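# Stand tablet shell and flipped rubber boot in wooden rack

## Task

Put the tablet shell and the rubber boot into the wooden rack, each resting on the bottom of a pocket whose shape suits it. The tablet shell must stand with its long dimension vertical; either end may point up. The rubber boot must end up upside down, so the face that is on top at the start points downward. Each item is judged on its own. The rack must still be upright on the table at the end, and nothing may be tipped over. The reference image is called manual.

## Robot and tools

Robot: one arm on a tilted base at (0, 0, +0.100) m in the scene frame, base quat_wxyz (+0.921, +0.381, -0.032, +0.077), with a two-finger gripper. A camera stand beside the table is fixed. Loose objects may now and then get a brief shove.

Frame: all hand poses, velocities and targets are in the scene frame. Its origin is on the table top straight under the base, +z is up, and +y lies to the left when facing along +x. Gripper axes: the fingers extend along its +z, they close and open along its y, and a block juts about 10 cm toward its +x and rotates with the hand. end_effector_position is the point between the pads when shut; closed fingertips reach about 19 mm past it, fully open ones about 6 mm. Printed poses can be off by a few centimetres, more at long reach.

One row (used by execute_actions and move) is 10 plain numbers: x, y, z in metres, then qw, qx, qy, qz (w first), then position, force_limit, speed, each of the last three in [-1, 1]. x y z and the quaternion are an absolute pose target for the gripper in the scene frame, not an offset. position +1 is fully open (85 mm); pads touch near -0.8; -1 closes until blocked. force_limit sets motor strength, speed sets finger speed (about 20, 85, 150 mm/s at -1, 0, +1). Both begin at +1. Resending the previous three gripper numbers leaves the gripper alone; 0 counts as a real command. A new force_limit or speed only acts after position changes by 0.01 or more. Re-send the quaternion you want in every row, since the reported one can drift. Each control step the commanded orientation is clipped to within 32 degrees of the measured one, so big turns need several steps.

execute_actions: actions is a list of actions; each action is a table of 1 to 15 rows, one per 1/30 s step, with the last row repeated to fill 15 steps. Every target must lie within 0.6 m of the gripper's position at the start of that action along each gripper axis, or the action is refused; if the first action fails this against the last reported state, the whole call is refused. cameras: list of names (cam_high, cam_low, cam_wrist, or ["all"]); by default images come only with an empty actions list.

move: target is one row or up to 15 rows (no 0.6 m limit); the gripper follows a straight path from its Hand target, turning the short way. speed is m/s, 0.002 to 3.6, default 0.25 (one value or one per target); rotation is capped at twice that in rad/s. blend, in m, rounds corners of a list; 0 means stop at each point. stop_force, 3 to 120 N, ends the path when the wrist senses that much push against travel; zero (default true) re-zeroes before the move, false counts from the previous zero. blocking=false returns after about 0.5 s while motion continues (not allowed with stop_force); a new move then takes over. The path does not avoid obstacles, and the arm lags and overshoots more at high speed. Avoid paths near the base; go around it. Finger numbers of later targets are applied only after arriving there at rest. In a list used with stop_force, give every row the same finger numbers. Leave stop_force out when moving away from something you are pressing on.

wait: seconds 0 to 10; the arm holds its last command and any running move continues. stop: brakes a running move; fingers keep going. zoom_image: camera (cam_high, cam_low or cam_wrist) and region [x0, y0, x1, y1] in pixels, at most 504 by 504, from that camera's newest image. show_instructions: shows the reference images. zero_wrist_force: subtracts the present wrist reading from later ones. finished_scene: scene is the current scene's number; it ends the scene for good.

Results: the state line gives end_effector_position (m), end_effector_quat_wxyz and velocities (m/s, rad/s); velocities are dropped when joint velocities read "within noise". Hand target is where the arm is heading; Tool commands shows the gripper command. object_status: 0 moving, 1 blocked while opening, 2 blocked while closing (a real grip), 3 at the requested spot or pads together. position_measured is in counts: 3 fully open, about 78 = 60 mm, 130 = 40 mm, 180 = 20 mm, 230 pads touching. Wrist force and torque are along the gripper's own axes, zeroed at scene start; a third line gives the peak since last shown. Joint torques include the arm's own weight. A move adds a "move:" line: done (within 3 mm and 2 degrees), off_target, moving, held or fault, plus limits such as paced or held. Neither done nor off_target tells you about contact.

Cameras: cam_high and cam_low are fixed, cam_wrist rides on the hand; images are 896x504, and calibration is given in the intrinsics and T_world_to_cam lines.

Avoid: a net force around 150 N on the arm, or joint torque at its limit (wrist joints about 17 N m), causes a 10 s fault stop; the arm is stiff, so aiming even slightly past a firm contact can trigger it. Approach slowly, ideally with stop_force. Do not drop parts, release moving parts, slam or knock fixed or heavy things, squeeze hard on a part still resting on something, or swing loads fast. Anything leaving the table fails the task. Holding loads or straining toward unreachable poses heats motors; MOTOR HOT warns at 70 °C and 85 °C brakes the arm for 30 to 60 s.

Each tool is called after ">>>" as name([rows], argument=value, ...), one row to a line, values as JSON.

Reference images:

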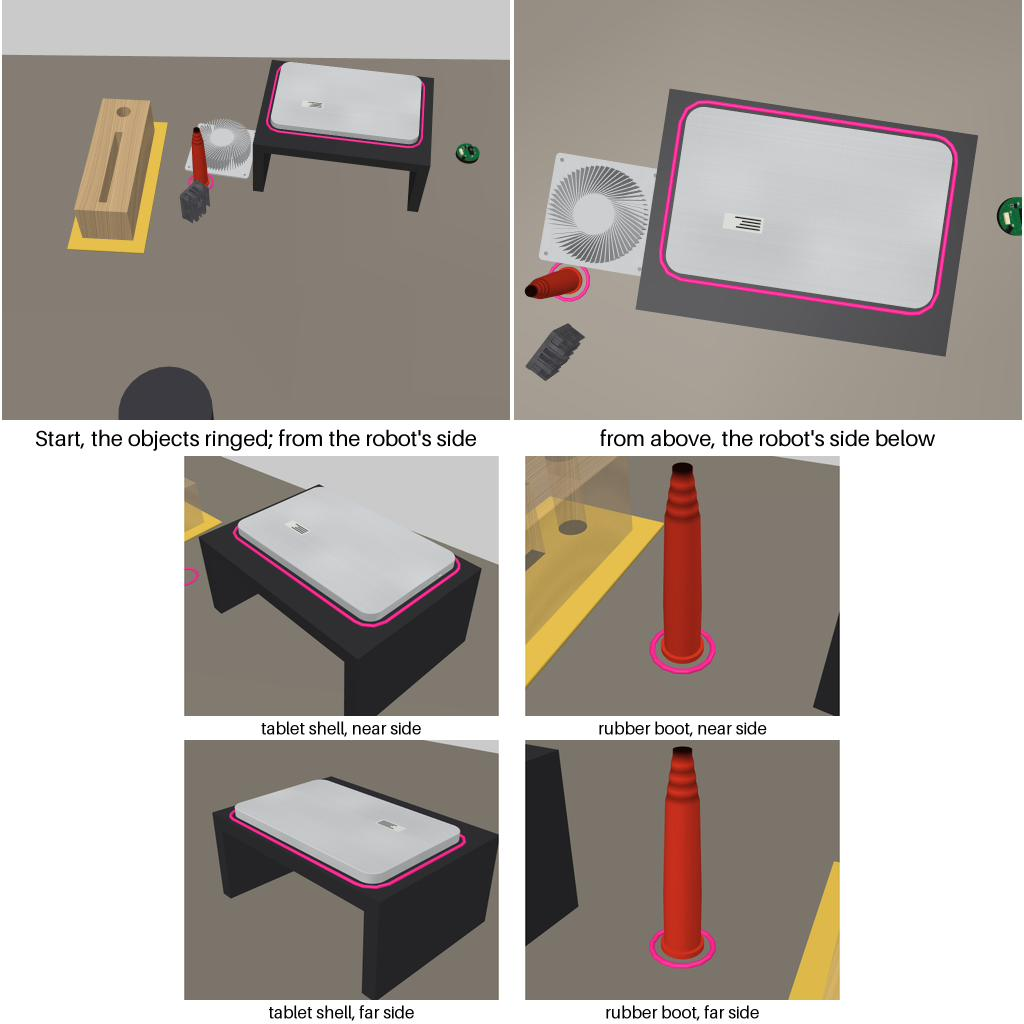

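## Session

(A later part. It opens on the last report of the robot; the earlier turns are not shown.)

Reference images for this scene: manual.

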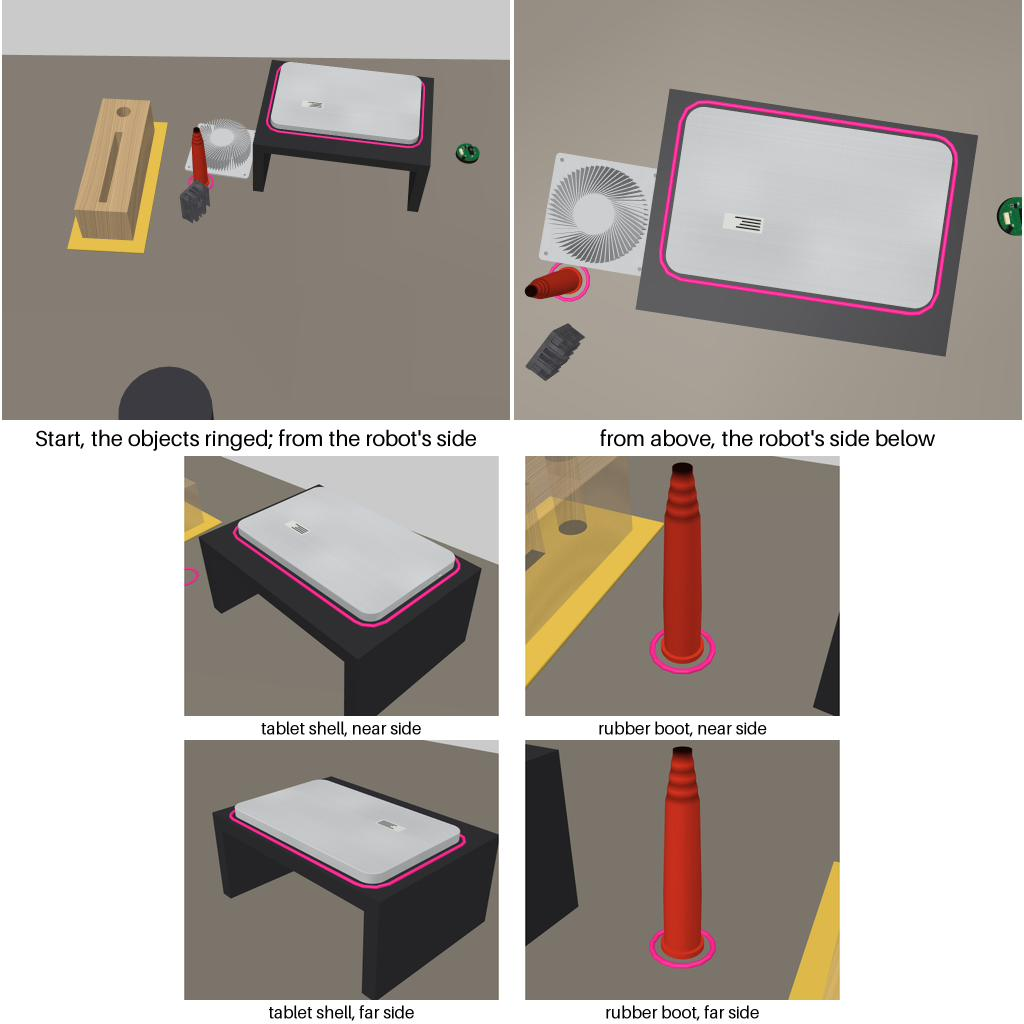

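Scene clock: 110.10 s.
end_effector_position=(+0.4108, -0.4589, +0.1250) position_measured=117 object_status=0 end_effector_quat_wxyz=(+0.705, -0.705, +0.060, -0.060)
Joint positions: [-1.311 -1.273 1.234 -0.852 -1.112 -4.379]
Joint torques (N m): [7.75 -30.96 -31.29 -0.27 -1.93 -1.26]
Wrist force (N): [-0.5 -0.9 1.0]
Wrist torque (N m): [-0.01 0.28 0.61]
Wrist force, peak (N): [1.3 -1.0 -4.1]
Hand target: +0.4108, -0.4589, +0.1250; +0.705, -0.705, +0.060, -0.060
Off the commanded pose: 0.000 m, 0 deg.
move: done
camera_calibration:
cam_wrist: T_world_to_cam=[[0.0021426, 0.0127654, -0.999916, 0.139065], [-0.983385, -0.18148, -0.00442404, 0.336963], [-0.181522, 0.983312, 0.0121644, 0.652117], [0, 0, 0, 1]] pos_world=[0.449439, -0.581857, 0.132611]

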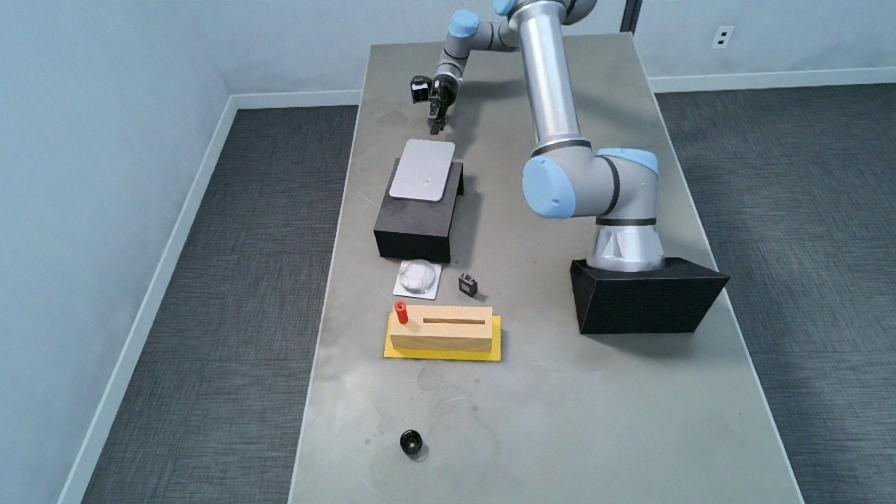

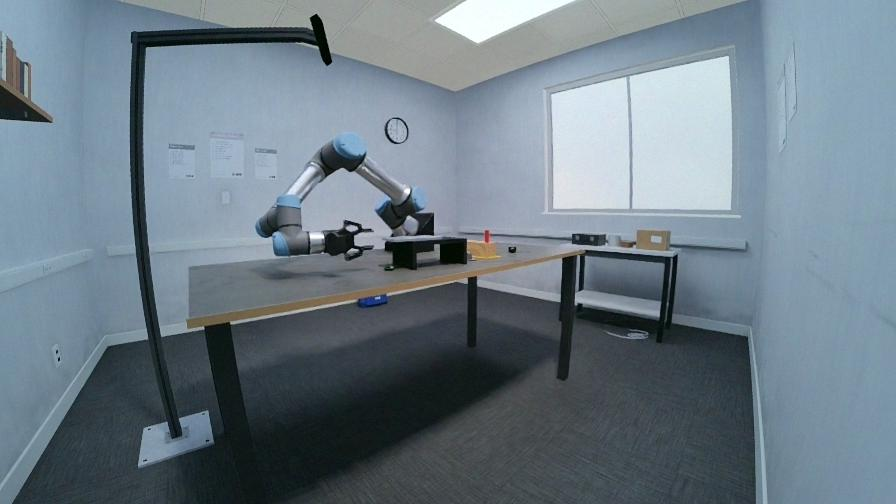

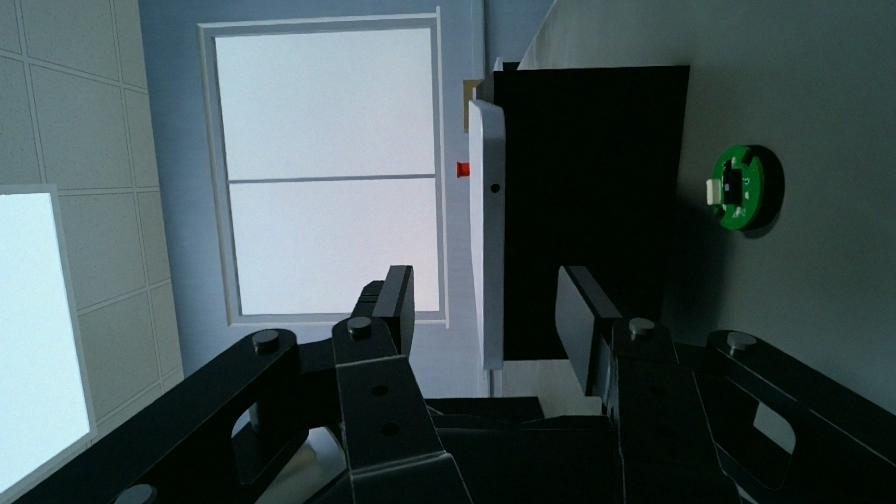

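>>> move([
  [0.3993, -0.4569, 0.1159, 0.70522, -0.70354, 0.05046, -0.07018, 0.1, -0.4, 0.5],
  [0.4091, -0.400, 0.1159, 0.70522, -0.70354, 0.05046, -0.07018, 0.1, -0.4, 0.5],
], speed=[0.12, 0.12], blend=[0.008, 0], cameras=["cam_wrist", "cam_low"])

>>> zoom_image(camera="cam_wrist", region=[380, 40, 600, 440])

>>> zoom_image(camera="cam_low", region=[340, 200, 440, 270])

Scene clock: 112.27 s.
end_effector_position=(+0.4091, -0.4000, +0.1159) position_measured=117 object_status=3 end_effector_quat_wxyz=(+0.705, -0.704, +0.050, -0.070)
Joint positions: [-1.288 -1.339 1.445 -1 -1.096 -4.39]
Joint torques (N m): [35.43 -71.13 2.2 -0.09 3.27 1.34]
Wrist force (N): [-0.4 -1.1 0.7]
Wrist torque (N m): [-0.02 0.27 0.50]
Wrist force, peak (N): [-0.2 -1.0 2.1]
Hand target: +0.4091, -0.4000, +0.1159; +0.705, -0.704, +0.050, -0.070
Off the commanded pose: 0.000 m, 0 deg.
move: done; blend cut to 0.0074 m at target 1
camera_calibration:
cam_wrist: T_world_to_cam=[[0.0301214, 0.0128191, -0.999464, 0.11774], [-0.982874, -0.181488, -0.0319492, 0.348915], [-0.1818, 0.98331, 0.00713293, 0.594697], [0, 0, 0, 1]] pos_world=[0.447509, -0.522957, 0.124582]
Images, in order (width x height): cam_low 896x504, cam_wrist 896x504.

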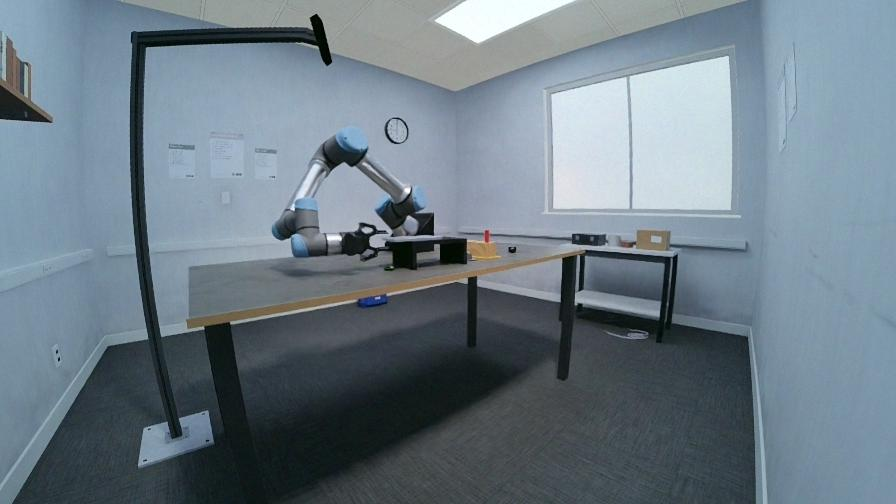

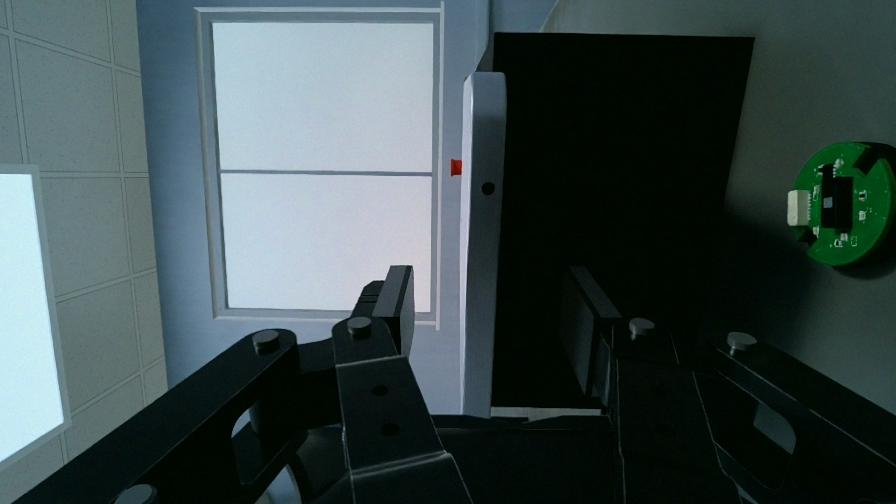

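Scaled by 1.260 from the camera's 896x504 image, which has a finer 1280x720 frame.

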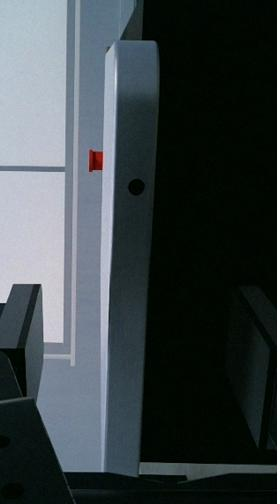

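Scaled by 5.040 from the camera's 896x504 image, which has a finer 1280x720 frame.

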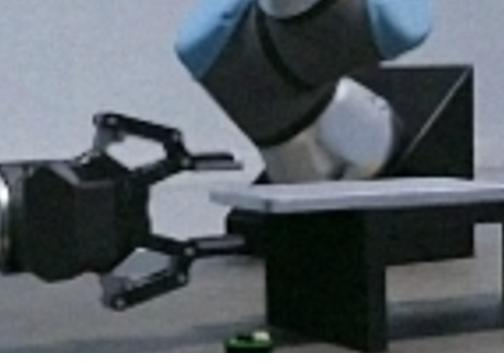

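>>> move(target=[0.4149, -0.3665, 0.1159, 0.70522, -0.70354, 0.05046, -0.07018, 0.1, -0.4, 0.5], speed=0.06, stop_force=5, cameras=["cam_low"])

>>> zoom_image(camera="cam_low", region=[340, 200, 440, 270])

Scene clock: 114.87 s.
end_effector_position=(+0.4149, -0.3665, +0.1159) position_measured=117 object_status=3 end_effector_quat_wxyz=(+0.705, -0.704, +0.050, -0.070)
Joint positions: [-1.26 -1.367 1.543 -1.082 -1.079 -4.365]
Joint torques (N m): [35.86 -69.66 2.32 -0.39 3.35 1.36]
Wrist force (N): [-0.5 -1.1 1.1]
Wrist torque (N m): [-0.04 0.28 0.51]
Wrist force, peak (N): [-0.4 -1.1 1.7]
Hand target: +0.4149, -0.3665, +0.1159; +0.705, -0.704, +0.050, -0.070
Off the commanded pose: 0.000 m, 0 deg.
move: done
Images, in order (width x height): cam_low 896x504.

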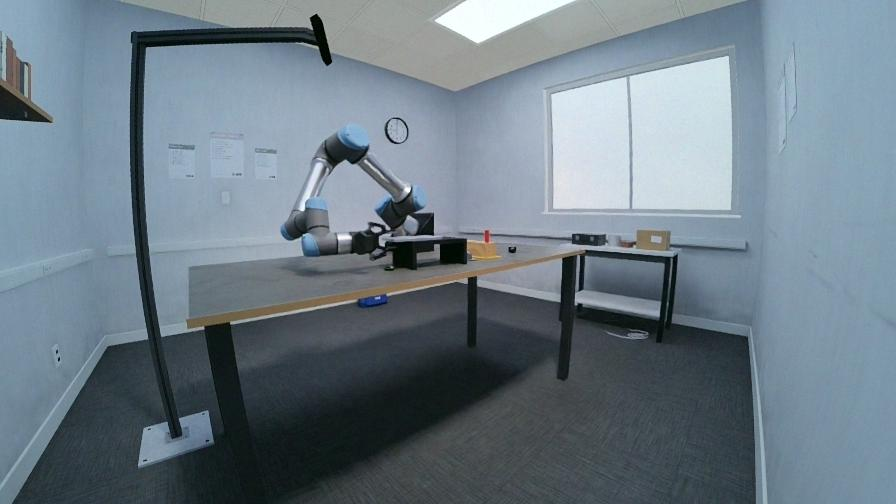

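Scaled by 5.040 from the camera's 896x504 image, which has a finer 1280x720 frame.

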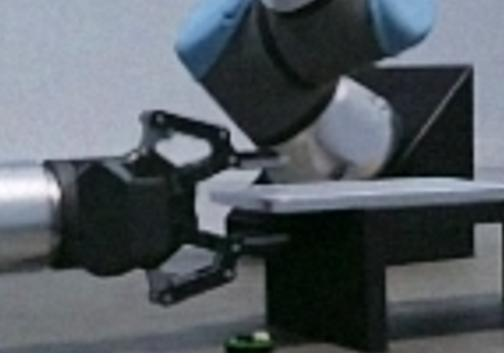

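>>> move([
  [0.4149, -0.3665, 0.1159, 0.70522, -0.70354, 0.05046, -0.07018, -1, -0.1, -0.6],
  [0.4149, -0.3665, 0.145, 0.70522, -0.70354, 0.05046, -0.07018, -1, -0.1, -0.6],
], speed=[0.05, 0.06], cameras=["cam_wrist", "cam_low", "cam_high"])

>>> zoom_image(camera="cam_low", region=[340, 190, 480, 280])

>>> zoom_image(camera="cam_wrist", region=[380, 20, 600, 440])

Scene clock: 117.07 s.
end_effector_position=(+0.4149, -0.3665, +0.1450) position_measured=213 object_status=0 end_effector_quat_wxyz=(+0.705, -0.704, +0.050, -0.070)
Joint positions: [-1.242 -1.412 1.546 -1.047 -1.068 -4.349]
Joint torques (N m): [35.4 -68.34 -2.77 2.78 3.38 1.26]
Wrist force (N): [-0.7 -1.7 1.4]
Wrist torque (N m): [0.16 0.28 0.59]
Wrist force, peak (N): [2.2 -9.4 -0.4]
Hand target: +0.4149, -0.3665, +0.1450; +0.705, -0.704, +0.050, -0.070
Off the commanded pose: 0.000 m, 0 deg.
move: done
camera_calibration:
cam_wrist: T_world_to_cam=[[0.0300229, 0.0128025, -0.999467, 0.146257], [-0.982877, -0.181489, -0.0318493, 0.361611], [-0.1818, 0.98331, 0.00713449, 0.562603], [0, 0, 0, 1]] pos_world=[0.453309, -0.489457, 0.153683]

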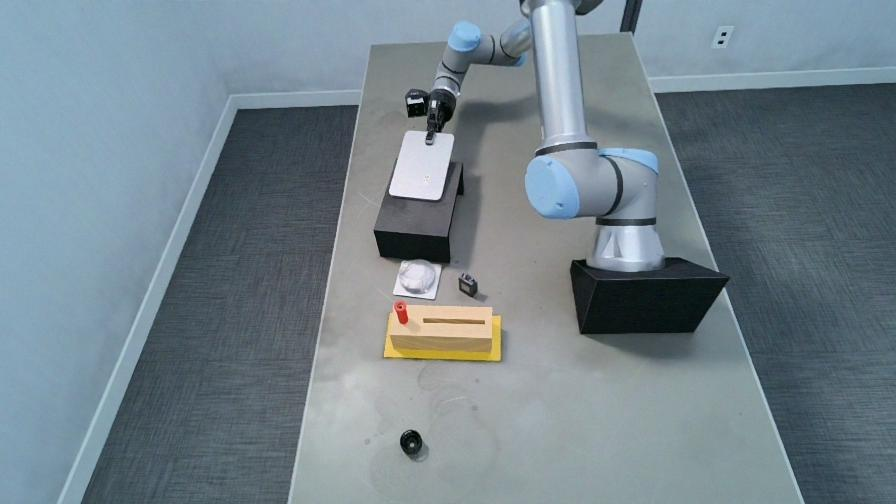

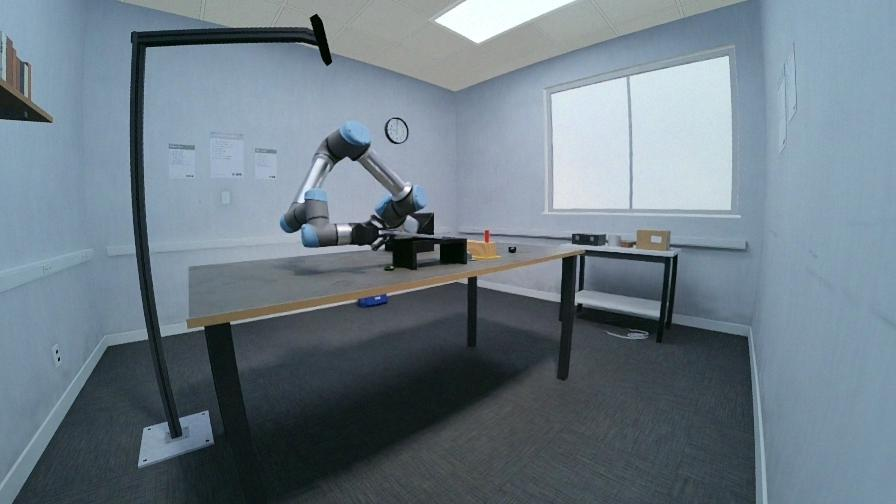

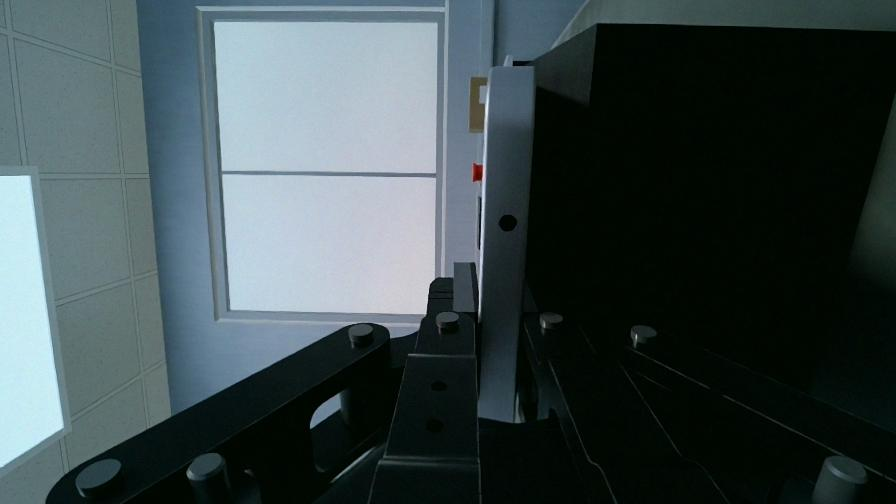

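Scaled by 3.600 from the camera's 896x504 image, which has a finer 1280x720 frame.

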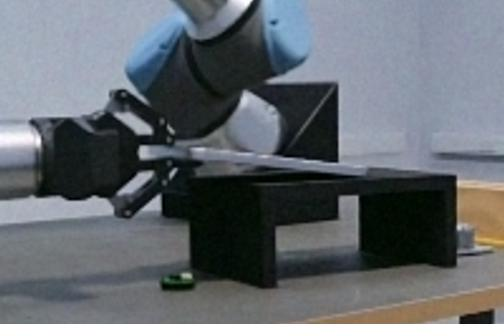

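Scaled by 1.200 from the camera's 896x504 image, which has a finer 1280x720 frame.

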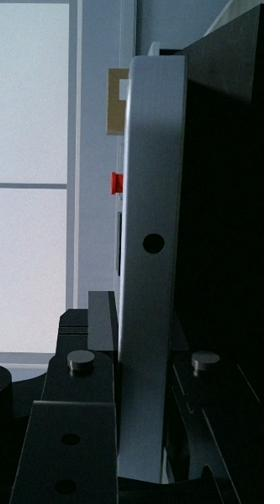

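>>> move([
  [0.4149, -0.3665, 0.1455, 0.64801, -0.75681, 0.05429, -0.06447, -1, -0.1, -0.6],
  [0.4149, -0.3665, 0.1455, 0.64801, -0.75681, 0.05429, -0.06447, -0.97, 0.9, -1],
], speed=[0.15, 0.1], cameras=["cam_wrist", "cam_low"])

>>> zoom_image(camera="cam_low", region=[340, 190, 480, 280])

Scene clock: 120.53 s.
end_effector_position=(+0.4149, -0.3665, +0.1455) position_measured=213 object_status=2 end_effector_quat_wxyz=(-0.648, +0.757, -0.054, +0.064)
Joint positions: [-1.213 -1.491 1.603 -1.198 -1.119 -4.247]
Joint torques (N m): [33.49 -63.26 1.62 -3.42 -3.16 1.06]
Wrist force (N): [-0.2 -9.3 -3.1]
Wrist torque (N m): [1.21 0.19 0.71]
Wrist force, peak (N): [-0.3 -9.4 -3.3]
Hand target: +0.4149, -0.3665, +0.1455; -0.648, +0.757, -0.054, +0.064
Off the commanded pose: 0.000 m, 0 deg.
move: done
camera_calibration:
cam_wrist: T_world_to_cam=[[0.00348391, -0.141402, -0.989946, 0.0998785], [-0.982992, -0.182256, 0.0225736, 0.353424], [-0.183616, 0.97303, -0.139632, 0.580965], [0, 0, 0, 1]] pos_world=[0.45374, -0.48676, 0.172017]
Images, in order (width x height): cam_low 896x504, cam_wrist 896x504.

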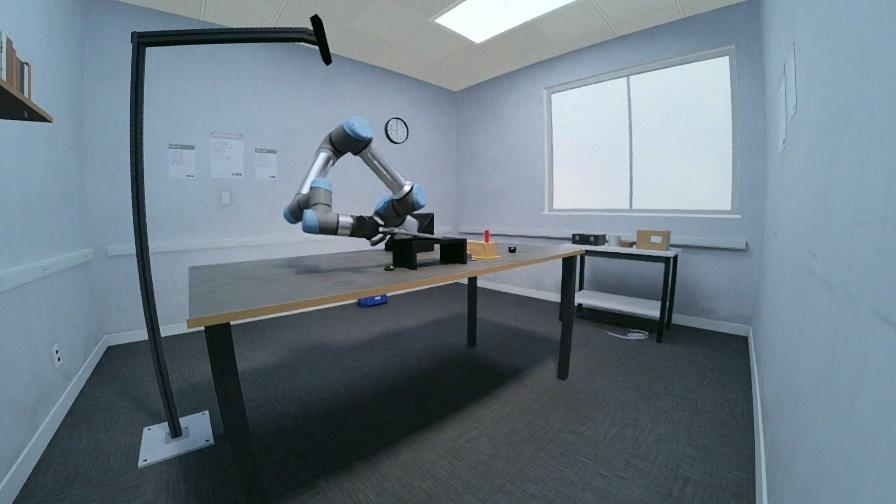

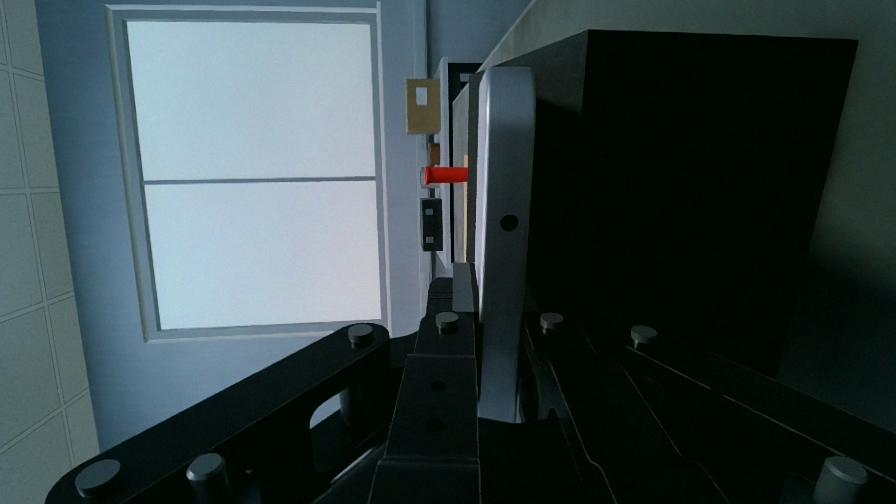

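Scaled by 3.600 from the camera's 896x504 image, which has a finer 1280x720 frame.

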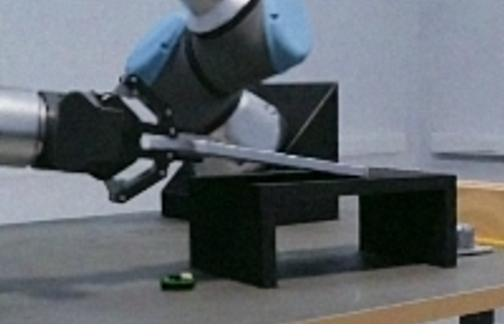

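>>> move([
  [0.4149, -0.3665, 0.152, 0.64801, -0.75681, 0.05429, -0.06447, -0.97, 0.9, -1],
  [0.4173, -0.3499, 0.206, 0.53666, -0.8398, 0.06025, -0.0534, -0.97, 0.9, -1],
  [0.4220, -0.3227, 0.252, 0.42274, -0.90277, 0.06478, -0.04205, -0.97, 0.9, -1],
  [0.4284, -0.2861, 0.290, 0.3016, -0.95031, 0.0682, -0.02997, -0.97, 0.9, -1],
  [0.4359, -0.2424, 0.318, 0.17527, -0.98158, 0.07045, -0.0174, -0.97, 0.9, -1],
  [0.4428, -0.2022, 0.335, 0.07197, -0.99453, 0.07138, -0.00711, -0.97, 0.9, -1],
], speed=[0.1, 0.3, 0.3, 0.3, 0.3, 0.3], blend=[0.005, 0.02, 0.02, 0.02, 0.02, 0], cameras=["cam_wrist", "cam_low", "cam_high"])

>>> zoom_image(camera="cam_low", region=[340, 130, 480, 280])

Scene clock: 124.37 s.
end_effector_position=(+0.4428, -0.2022, +0.3350) position_measured=215 object_status=2 end_effector_quat_wxyz=(-0.072, +0.995, -0.071, +0.007)
Joint positions: [-0.068 -1.651 1.822 -1.699 -2.212 -2.895]
Joint torques (N m): [29.35 -1.89 -36.25 -0.25 -2.15 1.4]
Wrist force (N): [-0.8 -0.4 -1.4]
Wrist torque (N m): [-0.23 0.09 0.36]
Wrist force, peak (N): [-0.2 -9.7 -3.2]
Hand target: +0.4428, -0.2022, +0.3350; -0.072, +0.995, -0.071, +0.007
Off the commanded pose: 0.000 m, 0 deg.
move: done; blend cut to 0.0033 m at target 1
camera_calibration:
cam_wrist: T_world_to_cam=[[-0.140828, -0.977487, -0.157118, -0.0735483], [-0.937645, 0.0807452, 0.338087, 0.333943], [-0.317789, 0.194933, -0.927907, 0.618774], [0, 0, 0, 1]] pos_world=[0.499402, -0.219476, 0.449707]

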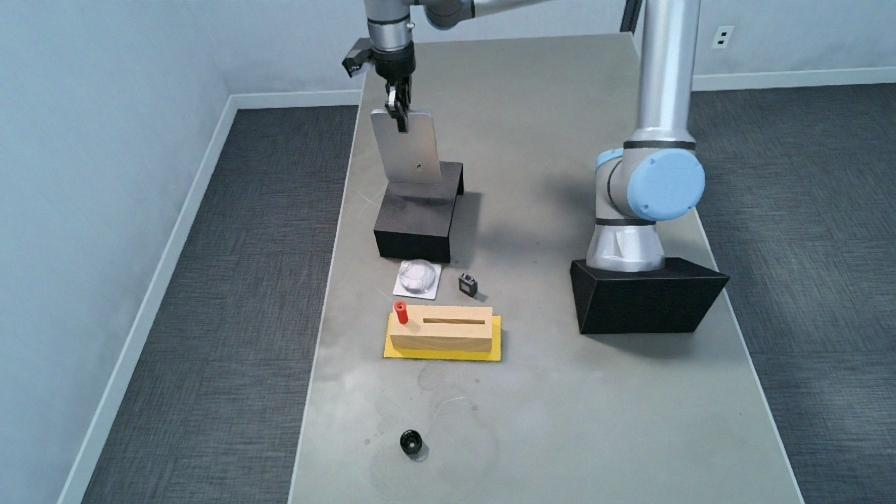

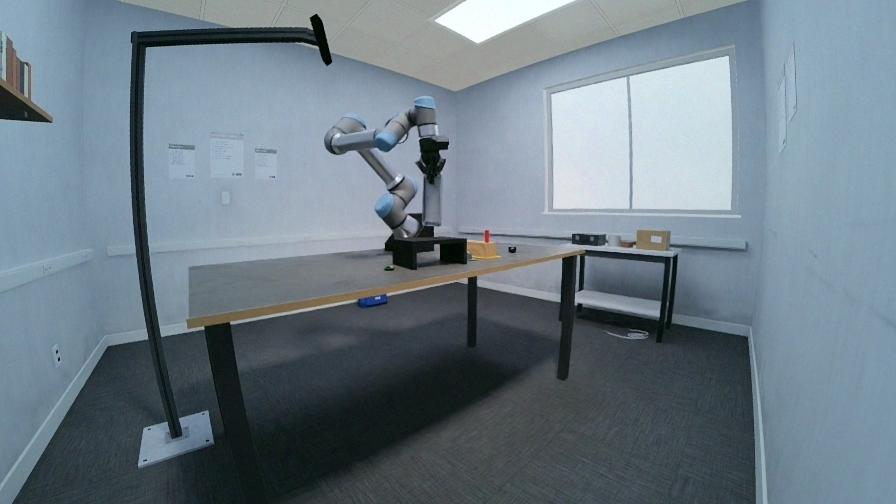

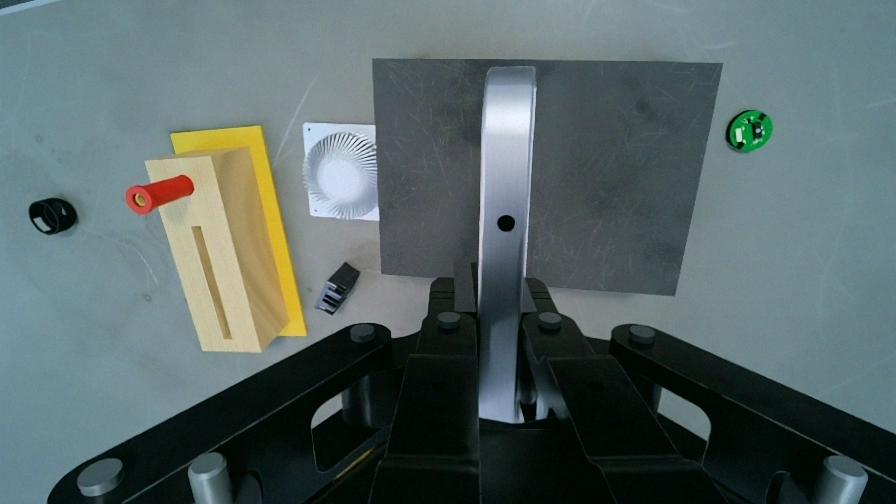

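Scaled by 3.360 from the camera's 896x504 image, which has a finer 1280x720 frame.

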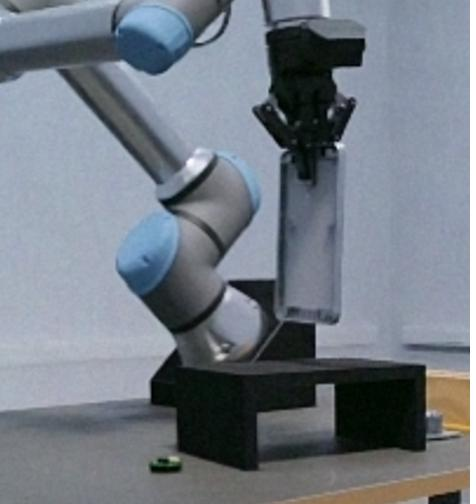

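>>> move(target=[0.3482, 0.1064, 0.300, -0.01575, 0.9996, -0.01988, 0.01194, -0.97, 0.9, -1], speed=0.4, cameras=["cam_wrist", "cam_low", "cam_high"])

>>> zoom_image(camera="cam_low", region=[420, 160, 520, 270])

>>> zoom_image(camera="cam_high", region=[370, 220, 520, 370])

>>> zoom_image(camera="cam_wrist", region=[330, 20, 650, 440])

Scene clock: 126.27 s.
end_effector_position=(+0.3482, +0.1064, +0.3000) position_measured=215 object_status=2 end_effector_quat_wxyz=(-0.016, +1.000, -0.020, +0.012)
Joint positions: [0.428 -1.262 2.019 -1.865 -2.19 -2.366]
Joint torques (N m): [28.09 -1.78 -39.15 -3.56 2.42 1.63]
Wrist force (N): [-1.0 -0.5 -1.6]
Wrist torque (N m): [-0.22 0.12 0.33]
Wrist force, peak (N): [-2.3 -3.5 -1.0]
Hand target: +0.3482, +0.1064, +0.3000; -0.016, +1.000, -0.020, +0.012
Off the commanded pose: 0.000 m, 0 deg.
move: done
camera_calibration:
cam_wrist: T_world_to_cam=[[-0.0392651, -0.998214, -0.0450176, 0.142434], [-0.945869, 0.022605, 0.323762, 0.245564], [-0.322166, 0.0552933, -0.945067, 0.517679], [0, 0, 0, 1]] pos_world=[0.404643, 0.108005, 0.416149]

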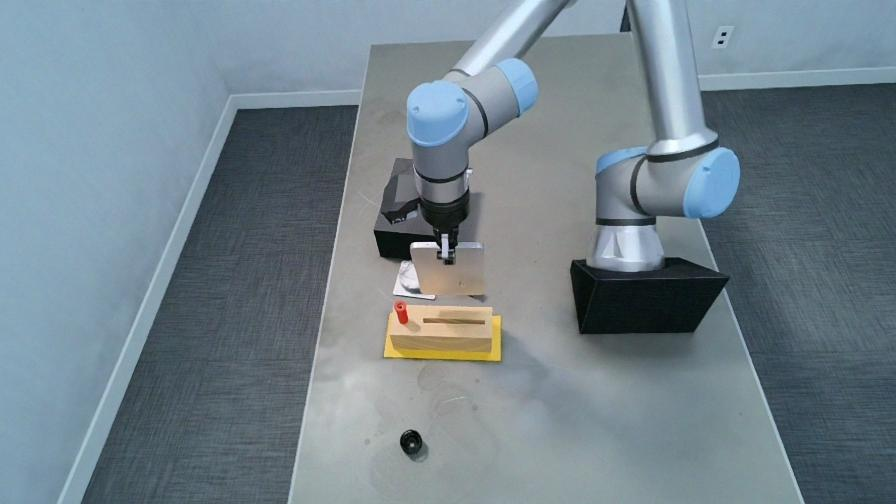

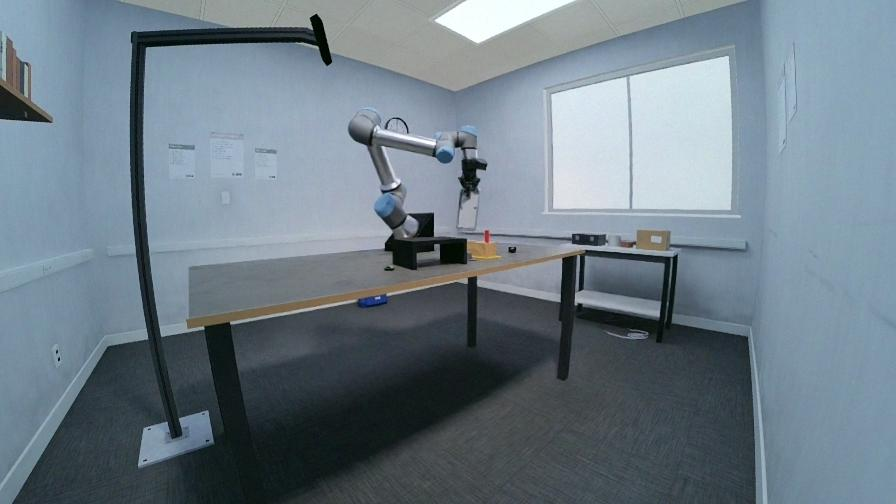

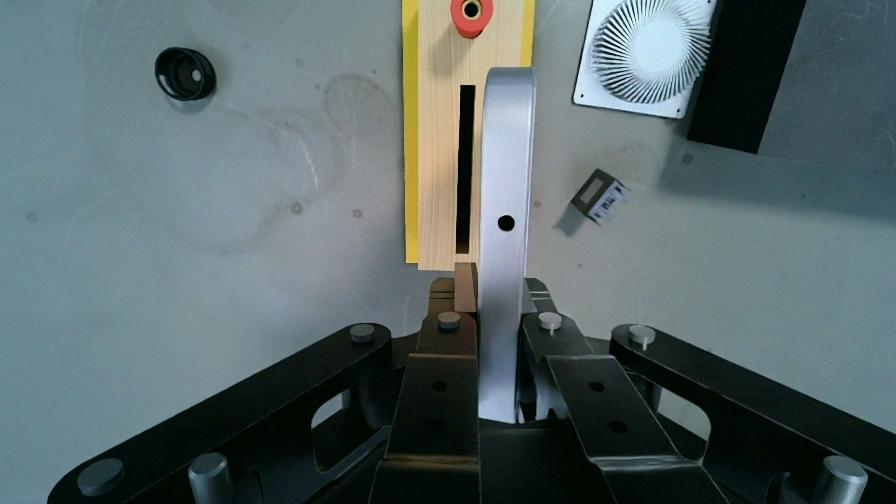

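Scaled by 4.582 from the camera's 896x504 image, which has a finer 1280x720 frame.

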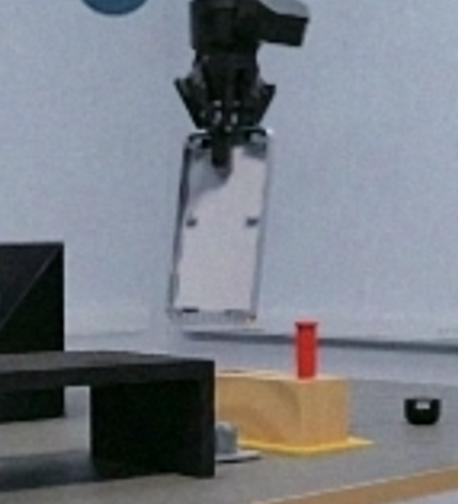

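Scaled by 3.360 from the camera's 896x504 image, which has a finer 1280x720 frame.

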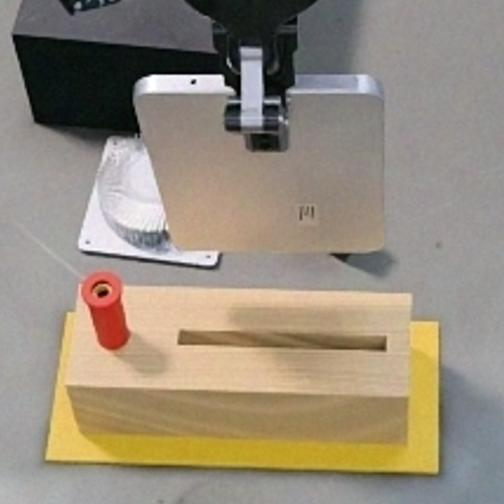

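Scaled by 1.200 from the camera's 896x504 image, which has a finer 1280x720 frame.

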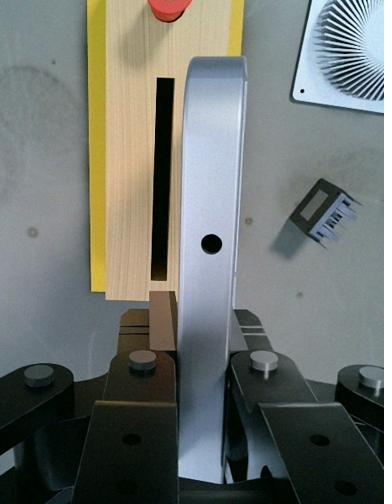

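>>> zoom_image(camera="cam_wrist", region=[440, 40, 580, 270])

>>> zoom_image(camera="cam_high", region=[400, 230, 500, 310])

Scaled by 2.191 from the camera's 896x504 image, which has a finer 1280x720 frame.

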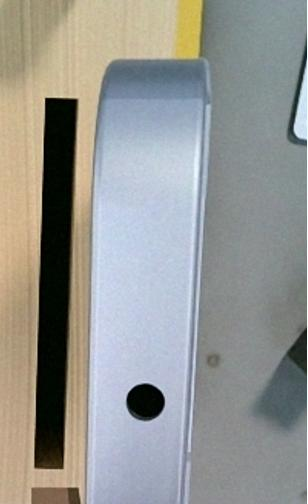

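Scaled by 5.040 from the camera's 896x504 image, which has a finer 1280x720 frame.

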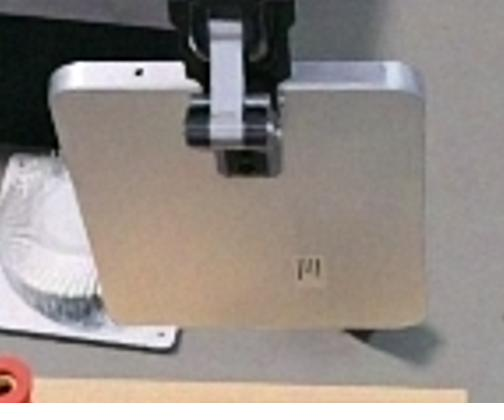

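>>> move(target=[0.3482, 0.1064, 0.300, -0.0988, 0.99459, -0.01925, 0.02587, -0.97, 0.9, -1], speed=0.2, cameras=["cam_wrist", "cam_low", "cam_high"])

>>> zoom_image(camera="cam_low", region=[420, 160, 520, 270])

>>> zoom_image(camera="cam_high", region=[380, 230, 510, 350])

>>> zoom_image(camera="cam_wrist", region=[400, 40, 580, 300])

Scene clock: 129.27 s.
end_effector_position=(+0.3482, +0.1064, +0.3000) position_measured=215 object_status=2 end_effector_quat_wxyz=(-0.099, +0.995, -0.019, +0.026)
Joint positions: [0.379 -1.353 2.112 -2.048 -2.097 -2.502]
Joint torques (N m): [2.2 -23.13 -2.93 -5.11 2.67 -1.2]
Wrist force (N): [-0.9 -0.3 -1.3]
Wrist torque (N m): [-0.24 0.13 0.43]
Wrist force, peak (N): [-0.9 -1.2 -2.0]
Hand target: +0.3482, +0.1064, +0.3000; -0.099, +0.995, -0.019, +0.026
Off the commanded pose: 0.000 m, 0 deg.
move: done
camera_calibration:
cam_wrist: T_world_to_cam=[[-0.0325555, -0.977141, -0.210086, 0.187391], [-0.95552, -0.0312176, 0.293268, 0.26378], [-0.293123, 0.210289, -0.932662, 0.487338], [0, 0, 0, 1]] pos_world=[0.400998, 0.0888602, 0.416531]

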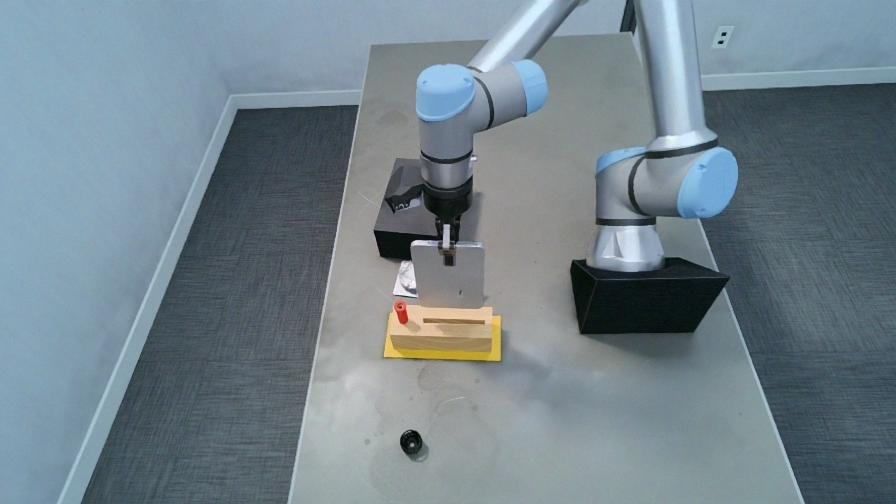

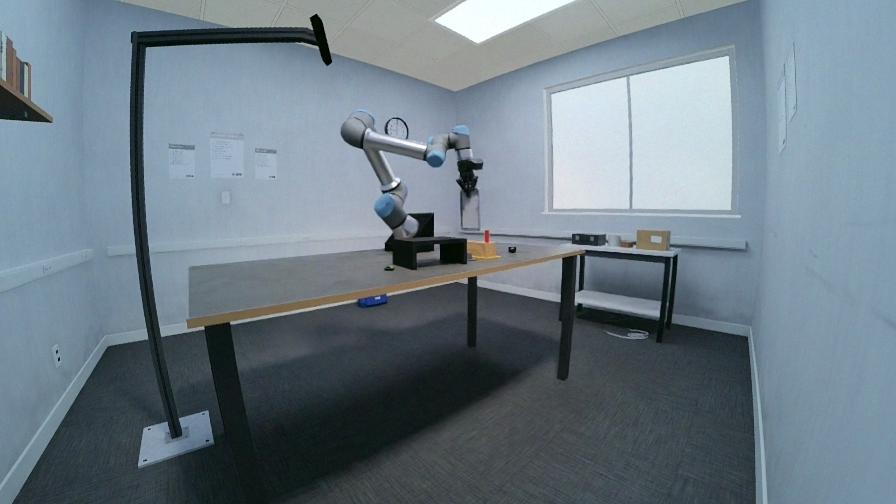

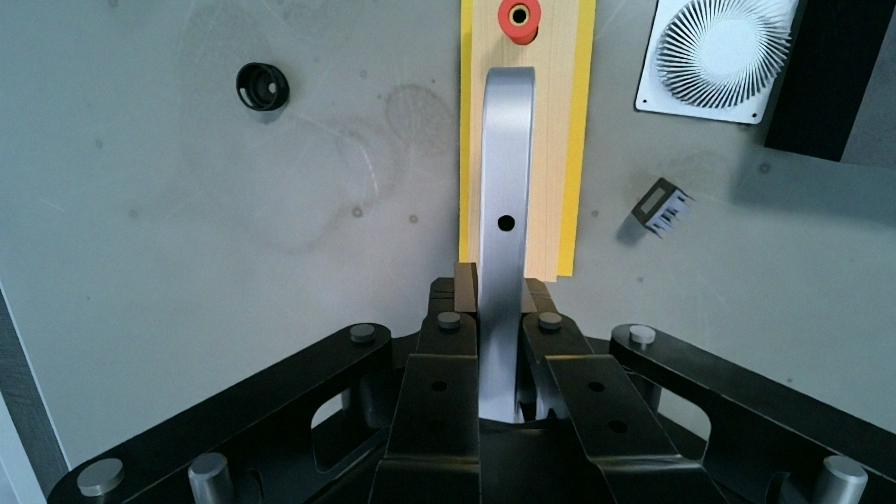

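Scaled by 4.582 from the camera's 896x504 image, which has a finer 1280x720 frame.

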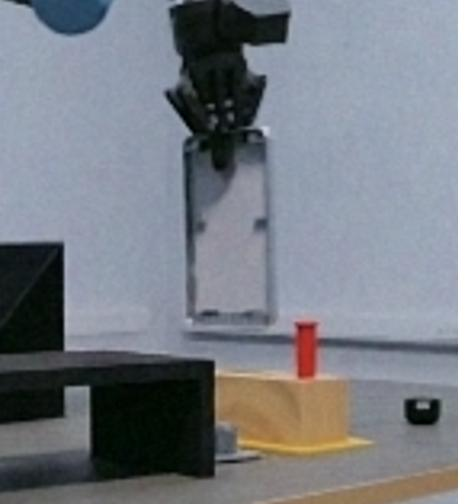

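Scaled by 3.877 from the camera's 896x504 image, which has a finer 1280x720 frame.

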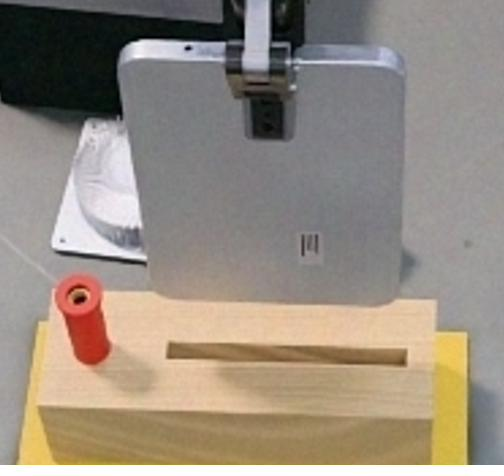

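Scaled by 1.938 from the camera's 896x504 image, which has a finer 1280x720 frame.

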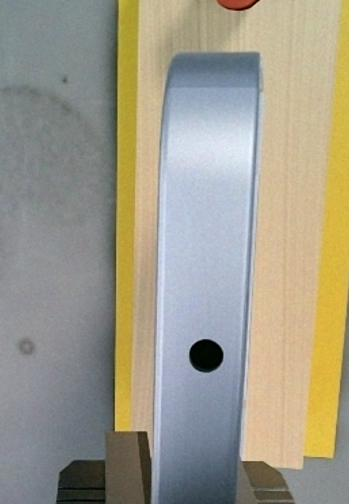

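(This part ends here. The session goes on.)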